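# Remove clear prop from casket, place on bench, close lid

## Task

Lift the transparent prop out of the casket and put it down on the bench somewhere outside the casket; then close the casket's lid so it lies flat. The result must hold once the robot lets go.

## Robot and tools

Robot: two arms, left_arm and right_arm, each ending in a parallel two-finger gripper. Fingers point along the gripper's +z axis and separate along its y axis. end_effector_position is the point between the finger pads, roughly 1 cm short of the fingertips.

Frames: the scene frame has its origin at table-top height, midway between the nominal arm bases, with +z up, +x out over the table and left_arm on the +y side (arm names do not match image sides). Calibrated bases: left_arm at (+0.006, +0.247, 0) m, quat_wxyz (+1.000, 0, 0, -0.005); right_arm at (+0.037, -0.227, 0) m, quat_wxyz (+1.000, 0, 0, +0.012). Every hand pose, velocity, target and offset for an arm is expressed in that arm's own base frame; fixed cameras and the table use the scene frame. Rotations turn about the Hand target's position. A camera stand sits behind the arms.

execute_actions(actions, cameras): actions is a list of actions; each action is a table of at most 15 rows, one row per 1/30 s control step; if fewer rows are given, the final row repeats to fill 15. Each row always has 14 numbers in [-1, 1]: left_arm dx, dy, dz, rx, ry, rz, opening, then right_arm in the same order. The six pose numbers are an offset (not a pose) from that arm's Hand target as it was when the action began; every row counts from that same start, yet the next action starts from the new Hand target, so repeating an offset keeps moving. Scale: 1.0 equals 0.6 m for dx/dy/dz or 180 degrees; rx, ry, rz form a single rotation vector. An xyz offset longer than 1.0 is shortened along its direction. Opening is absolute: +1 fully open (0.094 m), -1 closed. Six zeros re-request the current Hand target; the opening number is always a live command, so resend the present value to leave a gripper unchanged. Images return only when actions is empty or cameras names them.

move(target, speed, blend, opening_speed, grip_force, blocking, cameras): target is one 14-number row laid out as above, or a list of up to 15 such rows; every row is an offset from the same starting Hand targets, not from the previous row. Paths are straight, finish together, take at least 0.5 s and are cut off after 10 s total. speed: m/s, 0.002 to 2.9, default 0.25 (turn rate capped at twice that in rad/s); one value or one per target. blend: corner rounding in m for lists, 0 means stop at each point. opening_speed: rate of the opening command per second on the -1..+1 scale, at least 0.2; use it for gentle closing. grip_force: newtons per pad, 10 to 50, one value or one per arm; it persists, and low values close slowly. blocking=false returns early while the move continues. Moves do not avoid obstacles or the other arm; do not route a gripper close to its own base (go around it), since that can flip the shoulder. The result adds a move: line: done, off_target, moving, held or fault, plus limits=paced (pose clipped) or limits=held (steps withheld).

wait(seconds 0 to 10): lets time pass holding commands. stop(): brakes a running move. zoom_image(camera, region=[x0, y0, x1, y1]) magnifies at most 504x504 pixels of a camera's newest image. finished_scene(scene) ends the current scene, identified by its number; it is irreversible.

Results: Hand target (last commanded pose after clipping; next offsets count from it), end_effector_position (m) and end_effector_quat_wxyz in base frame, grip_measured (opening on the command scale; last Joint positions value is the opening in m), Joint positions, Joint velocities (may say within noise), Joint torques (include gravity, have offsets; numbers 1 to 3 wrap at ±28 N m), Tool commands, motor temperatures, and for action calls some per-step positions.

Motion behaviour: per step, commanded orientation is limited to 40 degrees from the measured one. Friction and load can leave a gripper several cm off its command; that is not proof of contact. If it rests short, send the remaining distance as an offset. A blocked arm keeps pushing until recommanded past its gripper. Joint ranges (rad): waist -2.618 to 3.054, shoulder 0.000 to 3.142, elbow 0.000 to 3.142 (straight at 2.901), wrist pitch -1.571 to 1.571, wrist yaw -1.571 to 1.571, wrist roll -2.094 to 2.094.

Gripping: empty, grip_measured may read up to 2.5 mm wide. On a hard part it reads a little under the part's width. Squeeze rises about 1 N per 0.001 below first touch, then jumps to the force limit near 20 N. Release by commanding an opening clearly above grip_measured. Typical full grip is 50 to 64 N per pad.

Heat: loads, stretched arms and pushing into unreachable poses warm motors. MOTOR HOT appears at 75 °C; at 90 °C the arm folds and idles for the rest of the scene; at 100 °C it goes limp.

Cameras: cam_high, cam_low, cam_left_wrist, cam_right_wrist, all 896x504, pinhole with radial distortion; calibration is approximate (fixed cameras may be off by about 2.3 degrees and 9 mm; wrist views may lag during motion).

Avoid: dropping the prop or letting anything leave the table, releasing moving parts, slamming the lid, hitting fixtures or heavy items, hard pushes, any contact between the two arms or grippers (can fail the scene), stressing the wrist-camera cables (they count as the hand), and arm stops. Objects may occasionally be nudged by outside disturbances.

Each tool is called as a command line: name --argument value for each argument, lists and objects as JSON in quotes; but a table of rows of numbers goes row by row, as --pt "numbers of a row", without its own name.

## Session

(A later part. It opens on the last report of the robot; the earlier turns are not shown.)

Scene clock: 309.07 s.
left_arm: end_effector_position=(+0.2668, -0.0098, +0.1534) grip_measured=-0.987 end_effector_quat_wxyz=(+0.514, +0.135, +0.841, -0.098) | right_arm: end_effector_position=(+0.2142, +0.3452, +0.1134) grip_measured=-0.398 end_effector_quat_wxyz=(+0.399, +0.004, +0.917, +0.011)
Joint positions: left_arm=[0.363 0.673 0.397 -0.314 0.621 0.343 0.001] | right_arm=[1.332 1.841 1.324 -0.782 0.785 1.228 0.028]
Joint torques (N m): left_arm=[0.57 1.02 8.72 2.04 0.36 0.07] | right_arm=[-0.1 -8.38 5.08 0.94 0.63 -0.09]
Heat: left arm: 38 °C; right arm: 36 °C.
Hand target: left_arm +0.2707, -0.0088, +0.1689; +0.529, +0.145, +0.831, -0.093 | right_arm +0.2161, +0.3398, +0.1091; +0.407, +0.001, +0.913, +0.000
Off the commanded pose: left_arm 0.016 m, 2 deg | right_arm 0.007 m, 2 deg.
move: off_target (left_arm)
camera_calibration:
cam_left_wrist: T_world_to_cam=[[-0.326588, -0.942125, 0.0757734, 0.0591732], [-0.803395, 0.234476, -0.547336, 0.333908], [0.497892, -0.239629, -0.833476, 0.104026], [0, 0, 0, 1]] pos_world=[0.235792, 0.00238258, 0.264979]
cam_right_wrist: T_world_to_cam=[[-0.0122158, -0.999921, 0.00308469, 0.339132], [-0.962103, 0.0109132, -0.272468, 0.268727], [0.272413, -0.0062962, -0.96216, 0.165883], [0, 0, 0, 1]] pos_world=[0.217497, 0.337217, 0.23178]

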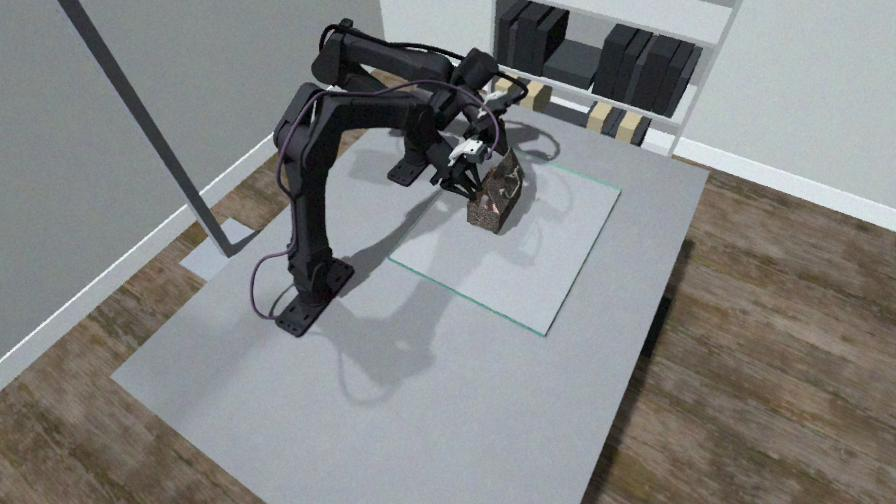

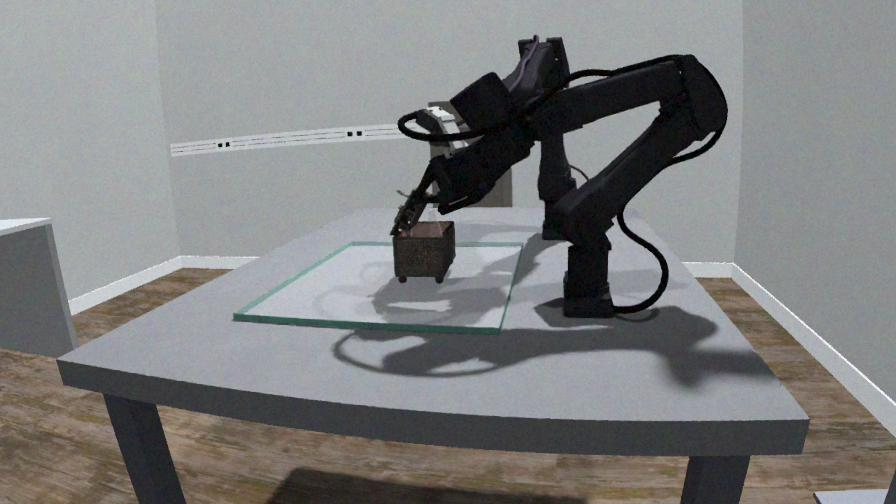

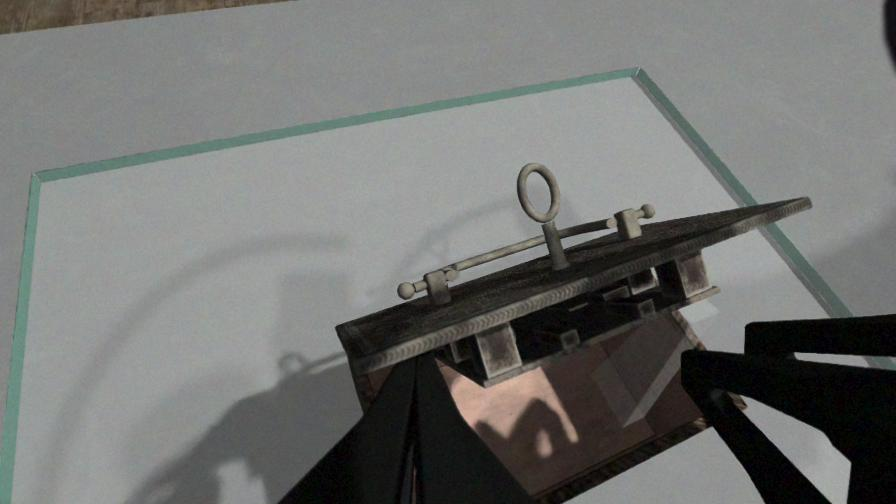

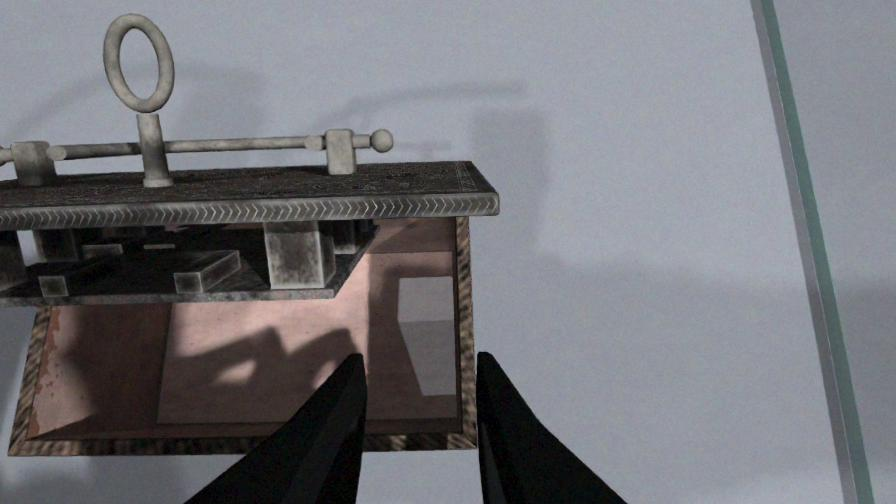

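move --target '[0,0,0,0,0,0,-1,0.034,-0.004,-0.016,0,0,0,-0.4]' --speed 0.06 --cameras '["all"]'

zoom_image --camera "cam_low" --region '[380, 170, 480, 270]'

zoom_image --camera "cam_right_wrist" --region '[270, 150, 600, 504]'

Scene clock: 323.47 s.
left_arm: end_effector_position=(+0.2668, -0.0098, +0.1534) grip_measured=-0.987 end_effector_quat_wxyz=(+0.514, +0.135, +0.841, -0.098) | right_arm: end_effector_position=(+0.2357, +0.3426, +0.1089) grip_measured=-0.398 end_effector_quat_wxyz=(+0.406, +0.006, +0.914, +0.014)
Joint positions: left_arm=[0.363 0.673 0.397 -0.314 0.621 0.343 0.001] | right_arm=[1.276 1.841 1.291 -0.683 0.781 1.149 0.028]
Joint torques (N m): left_arm=[0.54 1.03 8.7 2.04 0.35 0.07] | right_arm=[-0.29 -7.73 5.19 1.02 0.49 -0.08]
Heat: left arm: 38 °C; right arm: 36 °C.
Hand target: left_arm +0.2707, -0.0088, +0.1689; +0.529, +0.145, +0.831, -0.093 | right_arm +0.2366, +0.3373, +0.0995; +0.407, +0.001, +0.913, +0.000
Off the commanded pose: left_arm 0.016 m, 2 deg | right_arm 0.011 m, 2 deg.
move: off_target (left_arm, right_arm)
camera_calibration:
cam_left_wrist: T_world_to_cam=[[-0.326588, -0.942125, 0.0757734, 0.0591732], [-0.803395, 0.234476, -0.547336, 0.333908], [0.497892, -0.239629, -0.833476, 0.104026], [0, 0, 0, 1]] pos_world=[0.235792, 0.00238258, 0.264979]
cam_right_wrist: T_world_to_cam=[[-0.0134374, -0.999904, -0.00330024, 0.337707], [-0.957777, 0.0138191, -0.287178, 0.287782], [0.287196, -0.000698024, -0.957871, 0.149741], [0, 0, 0, 1]] pos_world=[0.237164, 0.333803, 0.227192]

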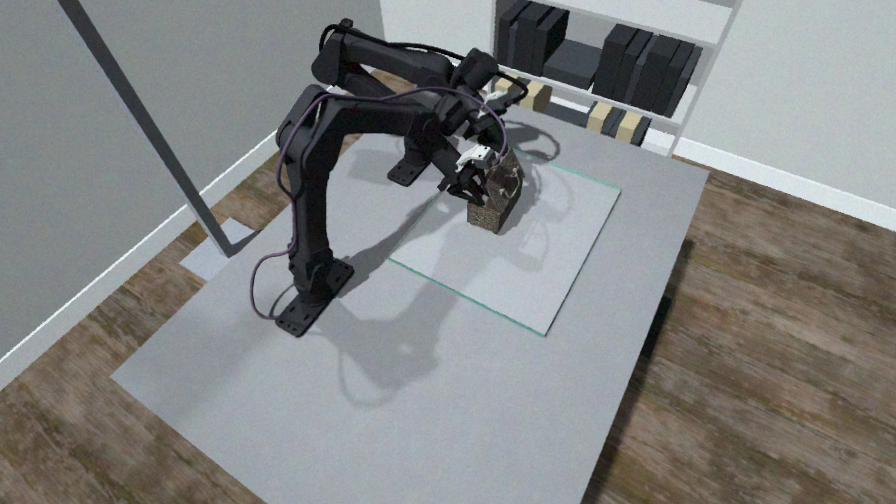

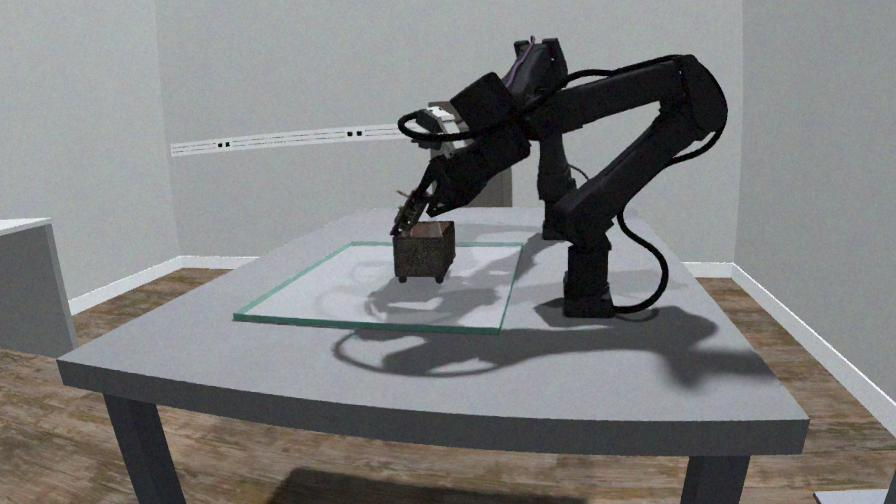

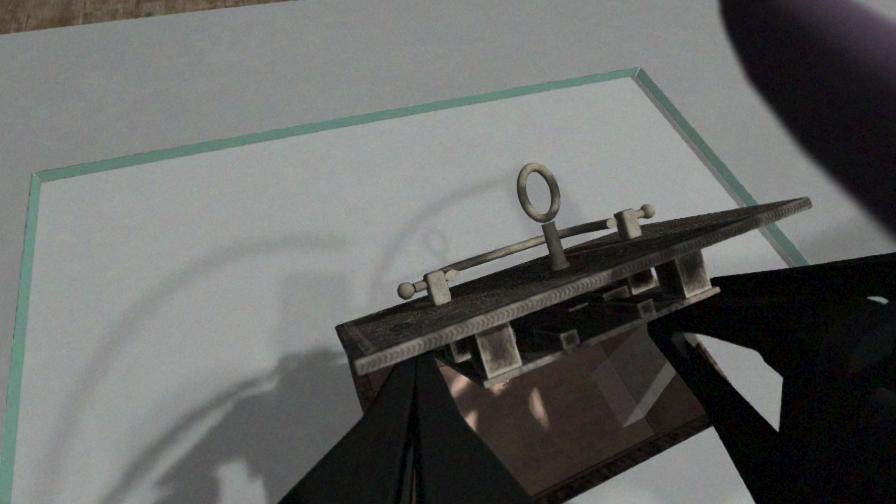

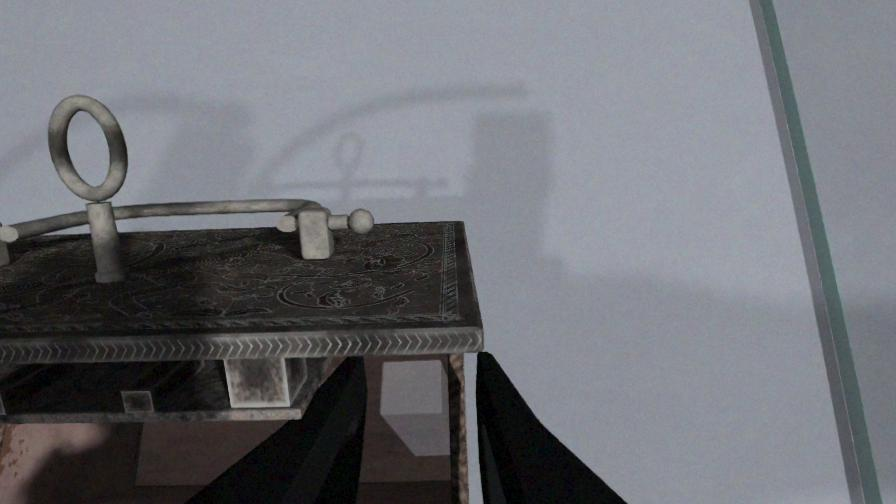

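Scaled by 5.040 from the camera's 896x504 image, which has a finer 1280x720 frame.

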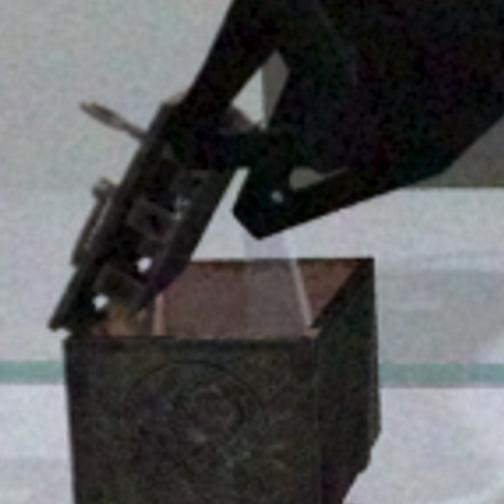

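Scaled by 1.424 from the camera's 896x504 image, which has a finer 1280x720 frame.

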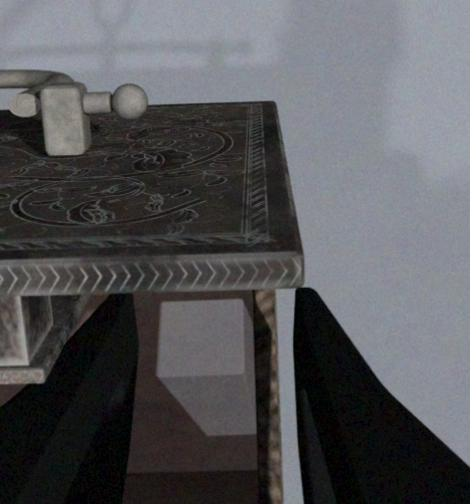

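move --target '[0,0,0,0,0,0,-1,-0.0015,0.004,0.0,0,0,0,-0.85]' --speed 0.06 --grip_force '[50,30]' --opening_speed 0.3 --cameras '["all"]'

zoom_image --camera "cam_right_wrist" --region '[270, 150, 600, 504]'

Scene clock: 332.47 s.
left_arm: end_effector_position=(+0.2668, -0.0098, +0.1534) grip_measured=-0.987 end_effector_quat_wxyz=(+0.514, +0.135, +0.841, -0.098) | right_arm: end_effector_position=(+0.2357, +0.3427, +0.1088) grip_measured=-0.706 end_effector_quat_wxyz=(+0.406, +0.006, +0.914, +0.014)
Joint positions: left_arm=[0.363 0.673 0.397 -0.314 0.621 0.343 0.001] | right_arm=[1.276 1.841 1.291 -0.682 0.781 1.149 0.014]
Joint torques (N m): left_arm=[0.54 1.03 8.7 2.05 0.35 0.07] | right_arm=[0.1 -7.19 6.08 0.97 0.51 -0.04]
Heat: left arm: 38 °C; right arm: 36 °C.
Hand target: left_arm +0.2707, -0.0088, +0.1689; +0.529, +0.145, +0.831, -0.093 | right_arm +0.2357, +0.3397, +0.0995; +0.407, +0.001, +0.914, +0.000
Off the commanded pose: left_arm 0.016 m, 2 deg | right_arm 0.010 m, 2 deg.
grip_force (N): 50, 30
move: off_target (left_arm)
camera_calibration:
cam_left_wrist: T_world_to_cam=[[-0.326588, -0.942125, 0.0757734, 0.0591732], [-0.803395, 0.234476, -0.547336, 0.333908], [0.497892, -0.239629, -0.833476, 0.104026], [0, 0, 0, 1]] pos_world=[0.235792, 0.00238258, 0.264979]
cam_right_wrist: T_world_to_cam=[[-0.0130633, -0.999909, -0.00349691, 0.337766], [-0.957872, 0.0135174, -0.286877, 0.287931], [0.286898, -0.000397985, -0.957961, 0.149703], [0, 0, 0, 1]] pos_world=[0.237264, 0.333902, 0.227192]

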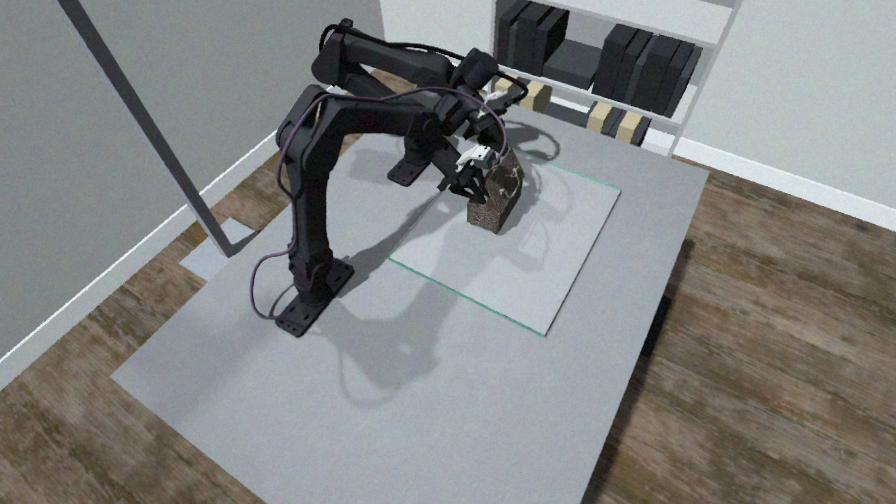

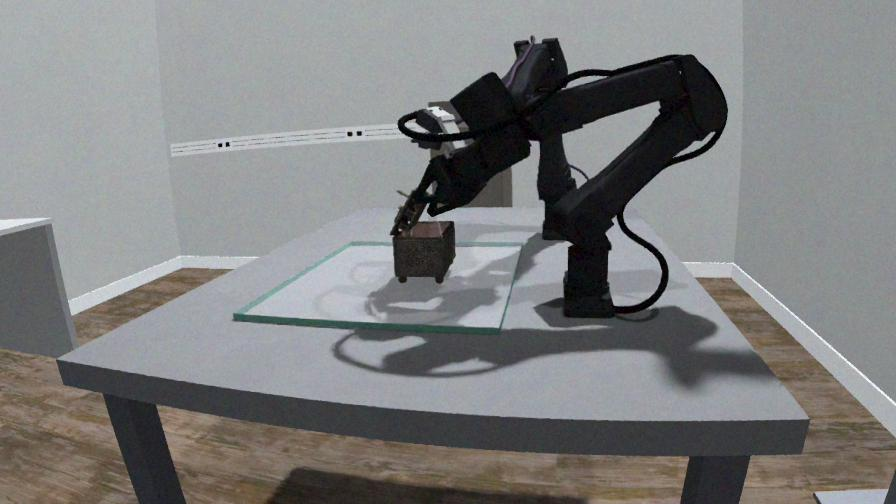

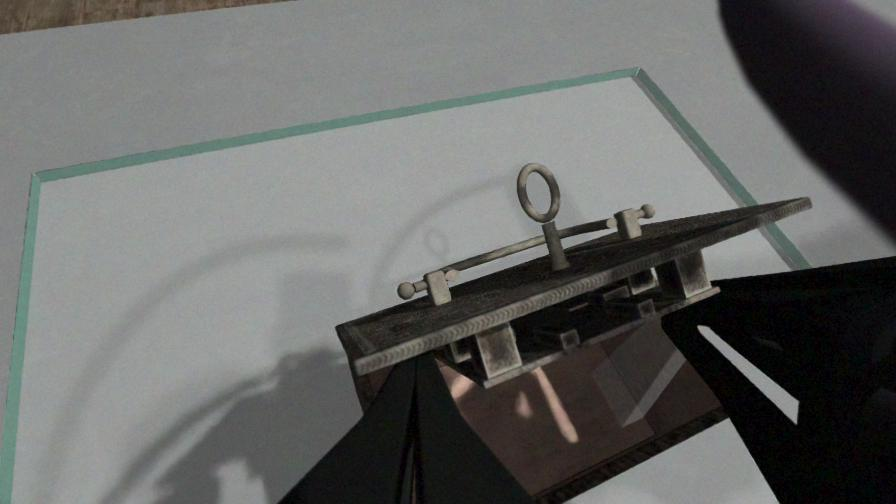

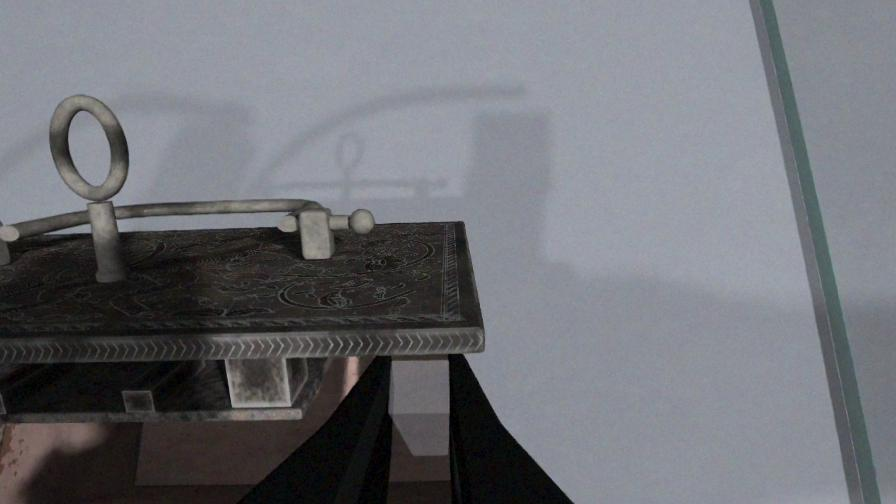

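Scaled by 1.424 from the camera's 896x504 image, which has a finer 1280x720 frame.

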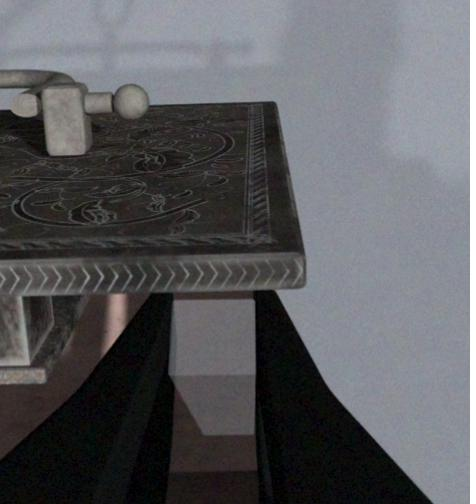

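move --pt "0 0 0 0 0 0 -1 -0.03 0 0.022 0 -0.08 0 -0.85" --pt "0 0 0 0 0 0 -1 -0.034 0 0.12 0 -0.1 0 -0.85" --pt "0 0 0 0 0 0 -1 -0.1 -0.01 0.2 0 -0.1 0 -0.85" --speed '[0.05,0.08,0.12]' --blend '[0.005,0.01,0]' --cameras '["all"]'

zoom_image --camera "cam_low" --region '[370, 110, 530, 270]'

zoom_image --camera "cam_right_wrist" --region '[270, 150, 600, 504]'

Scene clock: 372.90 s.
left_arm: end_effector_position=(+0.2668, -0.0098, +0.1534) grip_measured=-0.987 end_effector_quat_wxyz=(+0.514, +0.135, +0.841, -0.098) | right_arm: end_effector_position=(+0.1743, +0.3325, +0.2067) grip_measured=-0.706 end_effector_quat_wxyz=(+0.532, -0.004, +0.847, -0.003)
Joint positions: left_arm=[0.363 0.673 0.397 -0.314 0.621 0.343 0.001] | right_arm=[1.532 1.787 1.461 -1.17 1.121 1.476 0.014]
Joint torques (N m): left_arm=[0.57 1.03 8.7 2.05 0.35 0.07] | right_arm=[0.29 -8.09 9.42 0.25 0.83 0.02]
Heat: left arm: 38 °C; right arm: 36 °C.
Hand target: left_arm +0.2707, -0.0088, +0.1689; +0.529, +0.145, +0.831, -0.093 | right_arm +0.1757, +0.3337, +0.2194; +0.545, +0.001, +0.839, +0.000
Off the commanded pose: left_arm 0.016 m, 2 deg | right_arm 0.013 m, 2 deg.
grip_force (N): 50, 30
move: off_target (left_arm, right_arm)
camera_calibration:
cam_left_wrist: T_world_to_cam=[[-0.326588, -0.942125, 0.0757734, 0.0591732], [-0.803395, 0.234476, -0.547336, 0.333908], [0.497892, -0.239629, -0.833476, 0.104026], [0, 0, 0, 1]] pos_world=[0.235792, 0.00238258, 0.264979]
cam_right_wrist: T_world_to_cam=[[-0.0181106, -0.999328, 0.0318555, 0.320426], [-0.837828, -0.00221881, -0.545929, 0.295161], [0.545633, -0.0365766, -0.837225, 0.203036], [0, 0, 0, 1]] pos_world=[0.142315, 0.328292, 0.320916]

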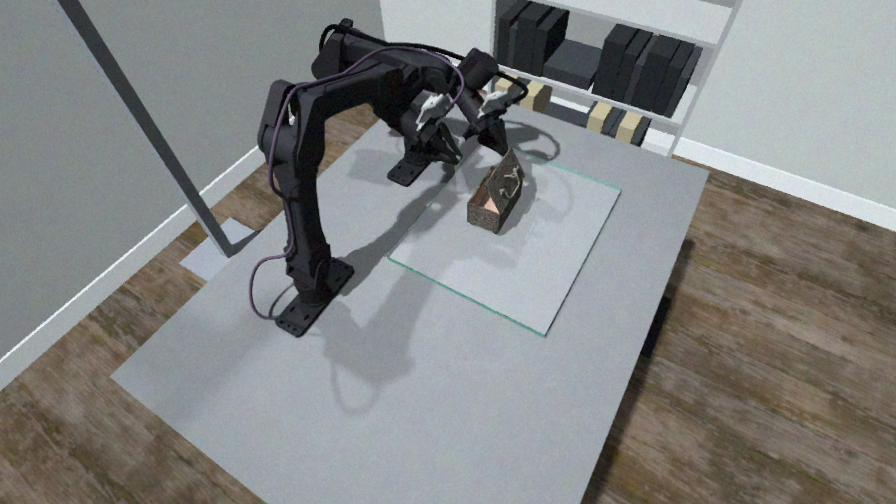

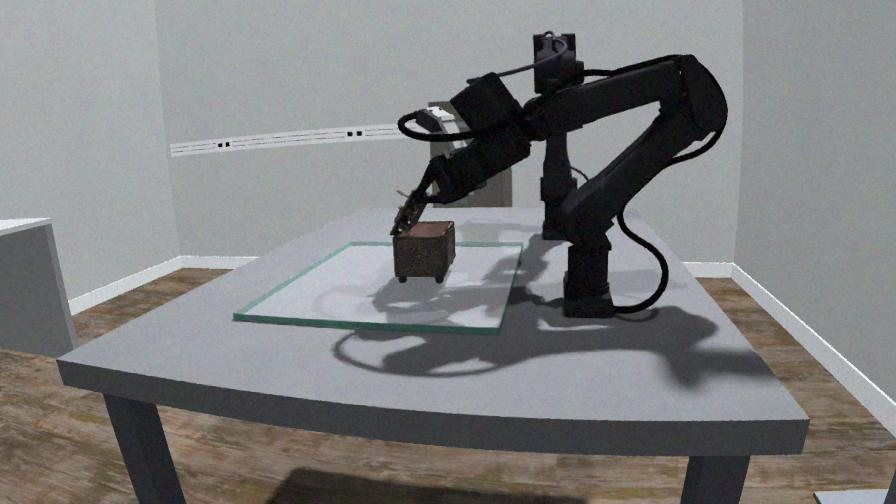

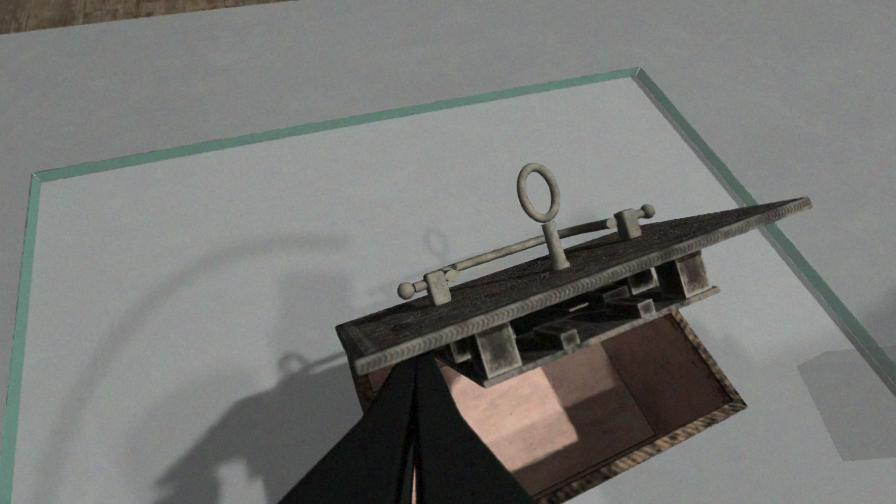

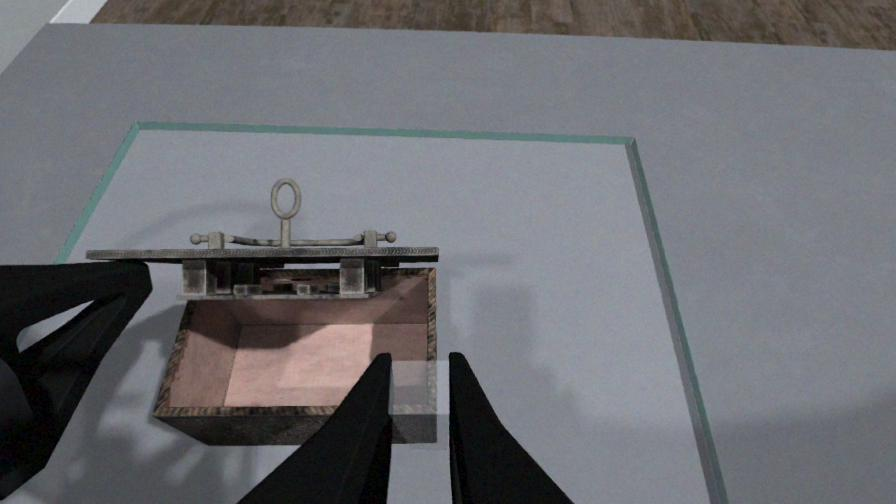

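Scaled by 3.150 from the camera's 896x504 image, which has a finer 1280x720 frame.

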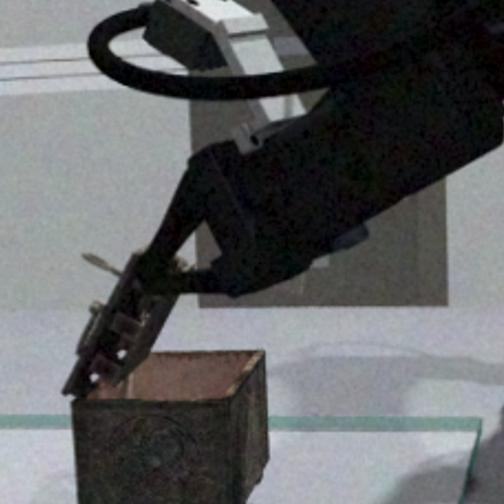

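Scaled by 1.424 from the camera's 896x504 image, which has a finer 1280x720 frame.

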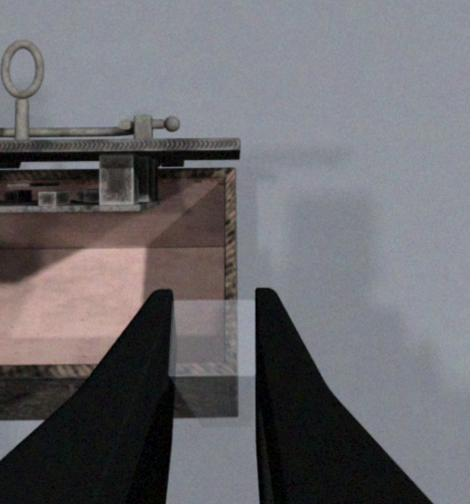

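move --target '[0,0,0,0,0,0,-1,0.107,-0.373,-0.03,0,0,0.139,-0.85]' --speed 0.25 --cameras '["all"]'

zoom_image --camera "cam_high" --region '[350, 130, 500, 280]'

zoom_image --camera "cam_right_wrist" --region '[270, 250, 600, 504]'

zoom_image --camera "cam_low" --region '[370, 110, 560, 270]'

Scene clock: 385.73 s.
left_arm: end_effector_position=(+0.2668, -0.0098, +0.1534) grip_measured=-0.987 end_effector_quat_wxyz=(+0.514, +0.135, +0.841, -0.098) | right_arm: end_effector_position=(+0.2388, +0.1099, +0.2043) grip_measured=-0.706 end_effector_quat_wxyz=(+0.531, -0.179, +0.820, +0.117)
Joint positions: left_arm=[0.363 0.673 0.397 -0.314 0.621 0.343 0.001] | right_arm=[0.418 0.507 0.508 -0.423 -0.014 -0.003 0.014]
Joint torques (N m): left_arm=[0.54 1.02 8.72 2.04 0.35 0.07] | right_arm=[-0.65 0.69 6.69 2.23 -0.1 -0.08]
Heat: left arm: 38 °C; right arm: 37 °C.
Hand target: left_arm +0.2707, -0.0088, +0.1689; +0.529, +0.145, +0.831, -0.093 | right_arm +0.2399, +0.1099, +0.2014; +0.532, -0.181, +0.819, +0.118
Off the commanded pose: left_arm 0.016 m, 2 deg | right_arm 0.003 m, 0 deg.
grip_force (N): 50, 30
move: off_target (left_arm)
camera_calibration:
cam_left_wrist: T_world_to_cam=[[-0.326588, -0.942125, 0.0757734, 0.0591732], [-0.803395, 0.234476, -0.547336, 0.333908], [0.497892, -0.239629, -0.833476, 0.104026], [0, 0, 0, 1]] pos_world=[0.235792, 0.00238258, 0.264979]
cam_right_wrist: T_world_to_cam=[[0.39886, -0.916815, 0.0189758, -0.00679763], [-0.750101, -0.338095, -0.568366, 0.367893], [0.527502, 0.212465, -0.822557, 0.131654], [0, 0, 0, 1]] pos_world=[0.209221, 0.090179, 0.31752]

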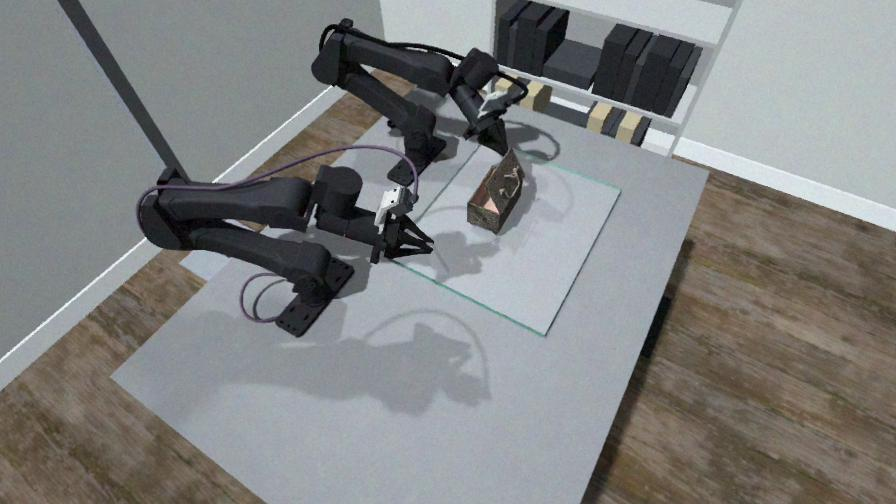

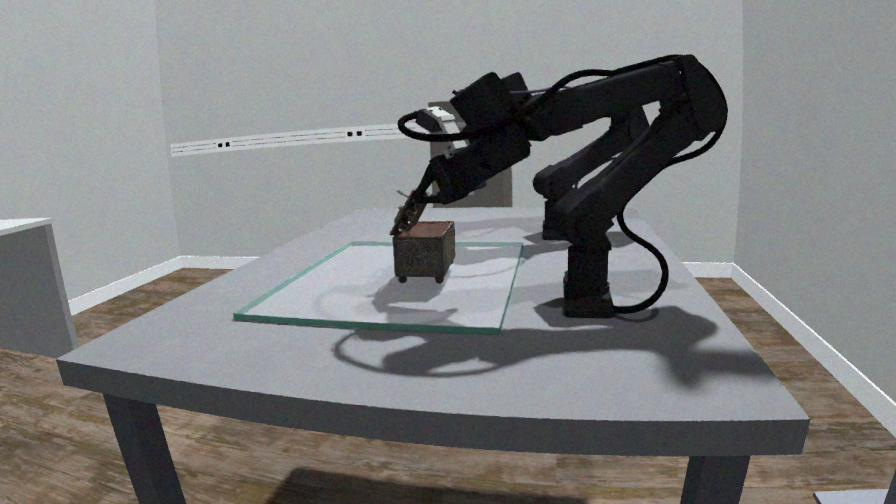

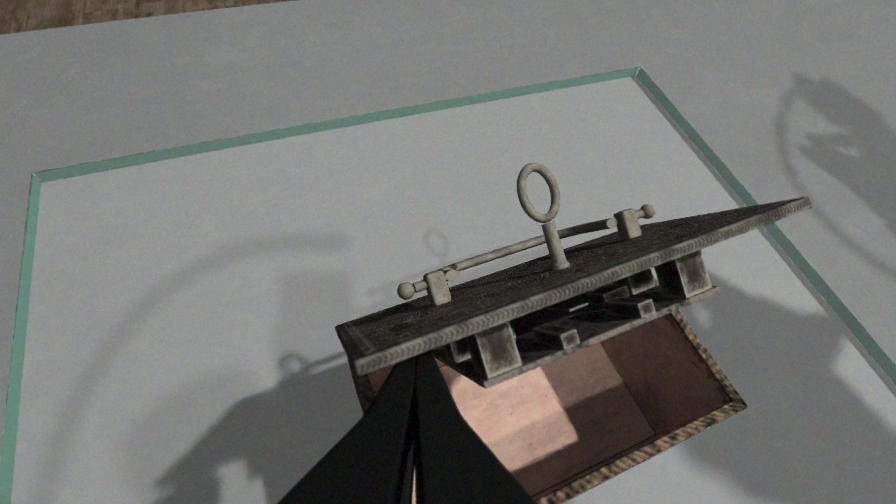

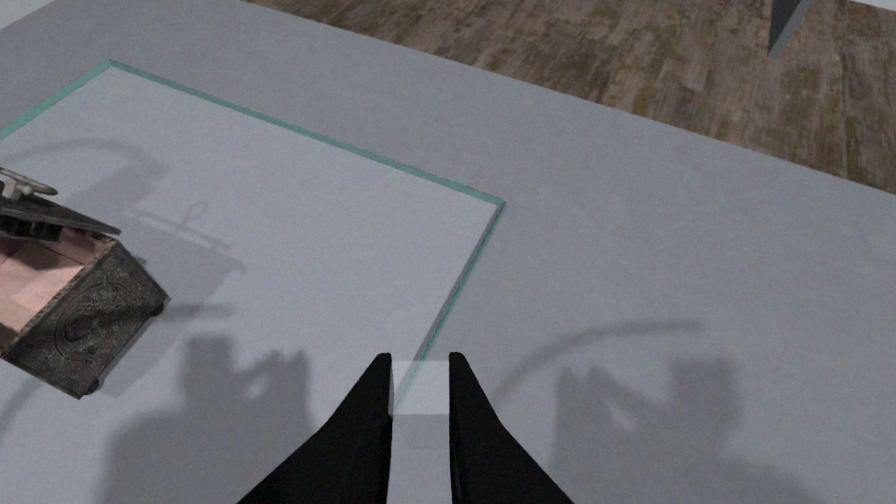

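Scaled by 3.360 from the camera's 896x504 image, which has a finer 1280x720 frame.

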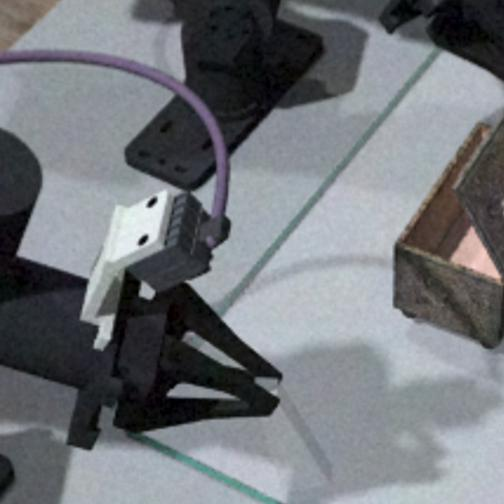

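Scaled by 1.527 from the camera's 896x504 image, which has a finer 1280x720 frame.

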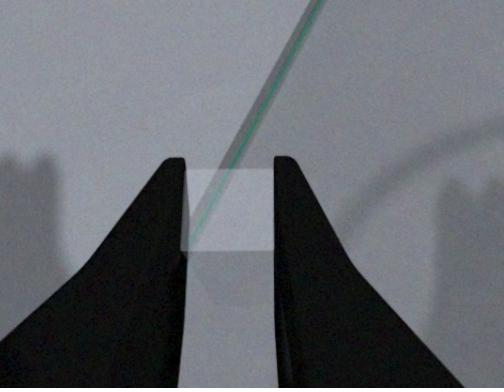

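Scaled by 2.653 from the camera's 896x504 image, which has a finer 1280x720 frame.

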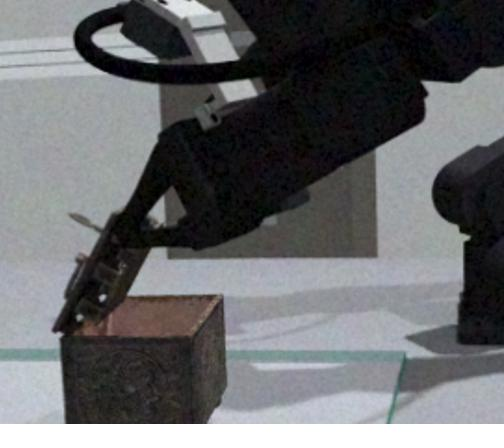

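move --target '[0,0,0,0,0,0,-1,0.0,-0.04,-0.14,-0.019,0.04,0,-0.85]' --speed 0.15 --cameras '["all"]'

zoom_image --camera "cam_high" --region '[380, 190, 480, 290]'

zoom_image --camera "cam_right_wrist" --region '[350, 330, 520, 504]'

zoom_image --camera "cam_low" --region '[370, 160, 540, 280]'

Scene clock: 415.83 s.
left_arm: end_effector_position=(+0.2668, -0.0098, +0.1534) grip_measured=-0.987 end_effector_quat_wxyz=(+0.514, +0.135, +0.841, -0.098) | right_arm: end_effector_position=(+0.2400, +0.0853, +0.1211) grip_measured=-0.706 end_effector_quat_wxyz=(+0.473, -0.186, +0.855, +0.102)
Joint positions: left_arm=[0.363 0.673 0.397 -0.314 0.621 0.343 0.001] | right_arm=[0.206 0.529 0.302 -0.345 -0.186 -0.12 0.014]
Joint torques (N m): left_arm=[0.54 1.03 8.72 2.04 0.35 0.07] | right_arm=[-0.53 0.39 6.71 2.15 -0.17 -0.08]
Heat: left arm: 38 °C; right arm: 37 °C.
Hand target: left_arm +0.2707, -0.0088, +0.1689; +0.529, +0.145, +0.831, -0.093 | right_arm +0.2399, +0.0860, +0.1175; +0.474, -0.189, +0.854, +0.104
Off the commanded pose: left_arm 0.016 m, 2 deg | right_arm 0.004 m, 0 deg.
grip_force (N): 50, 30
move: off_target (left_arm)
camera_calibration:
cam_left_wrist: T_world_to_cam=[[-0.326588, -0.942125, 0.0757734, 0.0591732], [-0.803395, 0.234476, -0.547336, 0.333908], [0.497892, -0.239629, -0.833476, 0.104026], [0, 0, 0, 1]] pos_world=[0.235792, 0.00238258, 0.264979]
cam_right_wrist: T_world_to_cam=[[0.397419, -0.917291, 0.0252065, -0.0285513], [-0.815468, -0.365633, -0.448692, 0.316825], [0.420798, 0.157764, -0.893331, 0.106694], [0, 0, 0, 1]] pos_world=[0.224811, 0.0728194, 0.23819]

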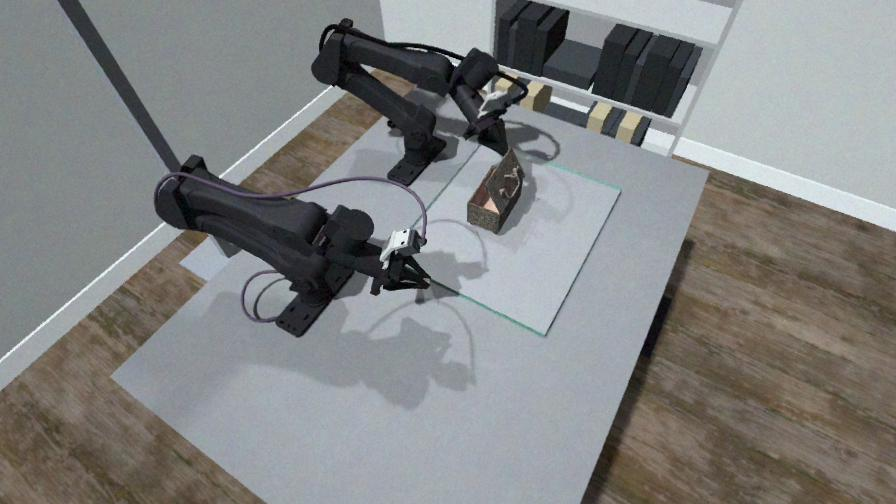

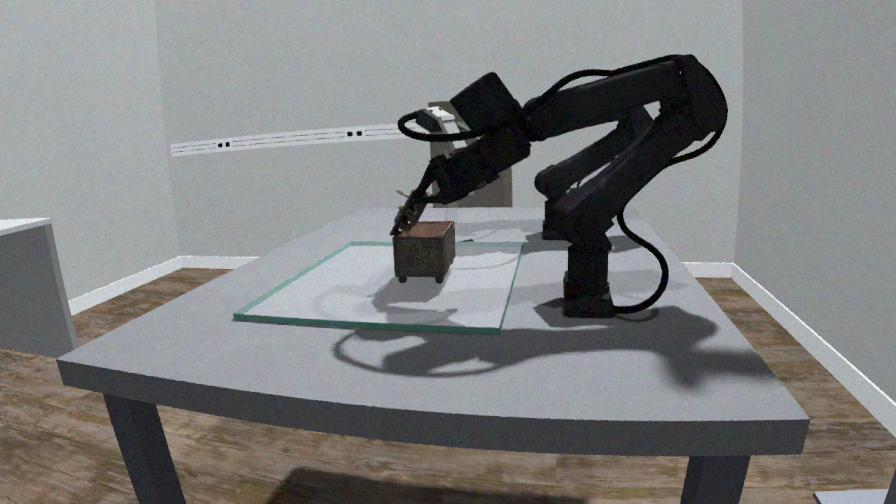

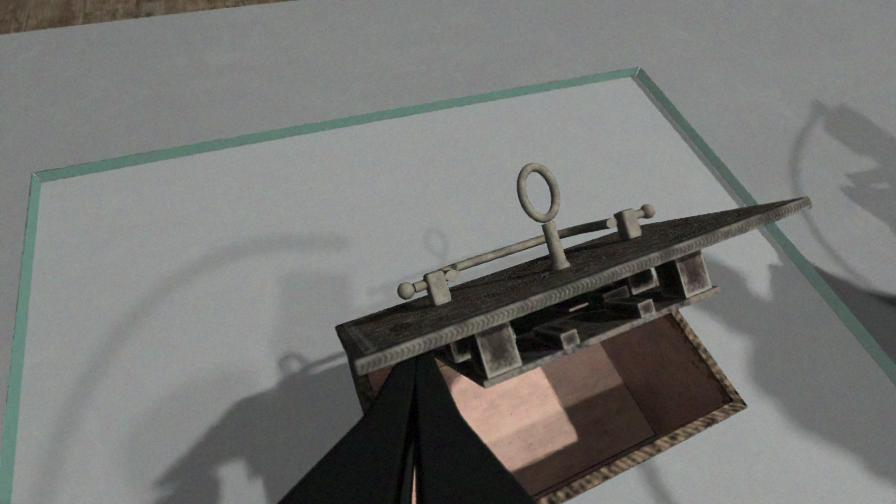

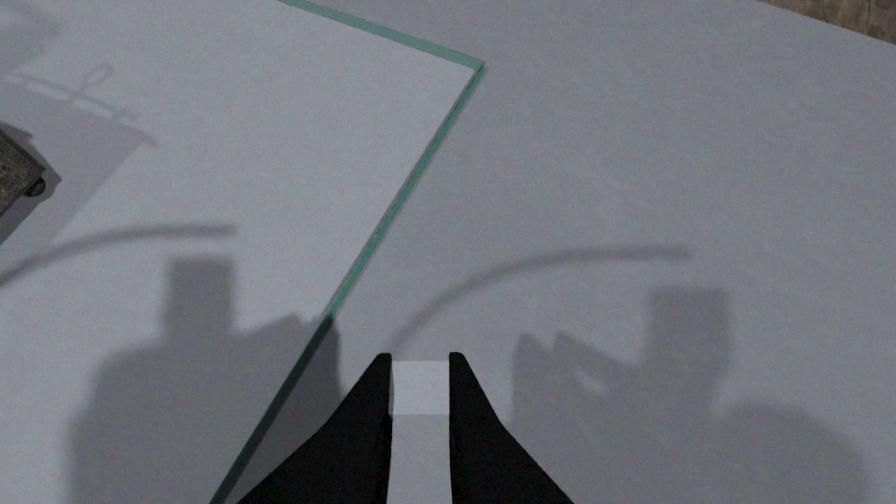

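Scaled by 5.040 from the camera's 896x504 image, which has a finer 1280x720 frame.

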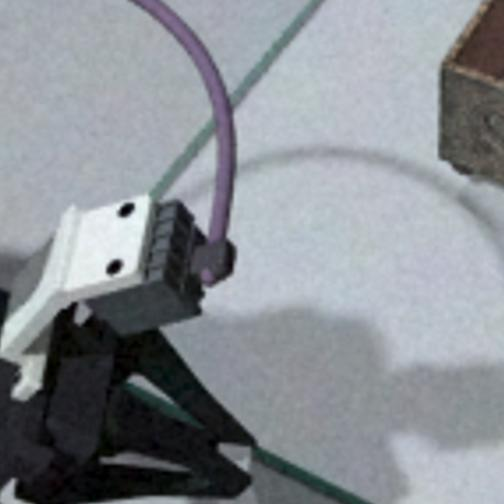

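Scaled by 2.897 from the camera's 896x504 image, which has a finer 1280x720 frame.

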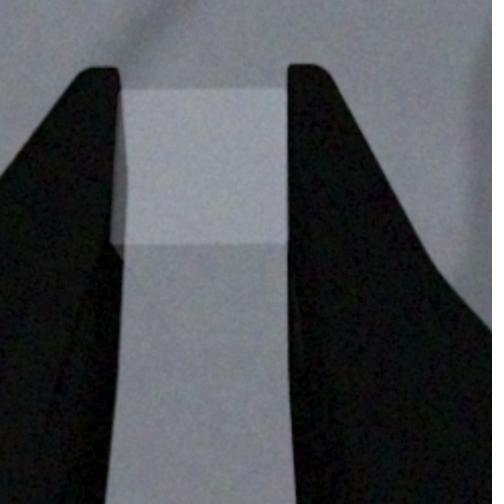

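Scaled by 2.965 from the camera's 896x504 image, which has a finer 1280x720 frame.

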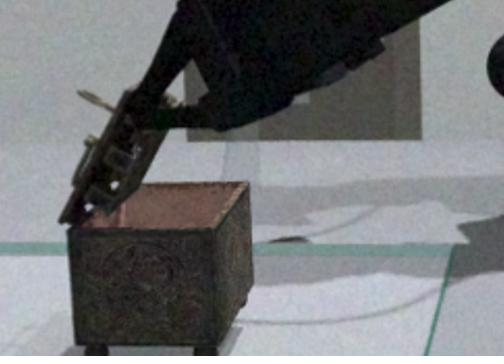

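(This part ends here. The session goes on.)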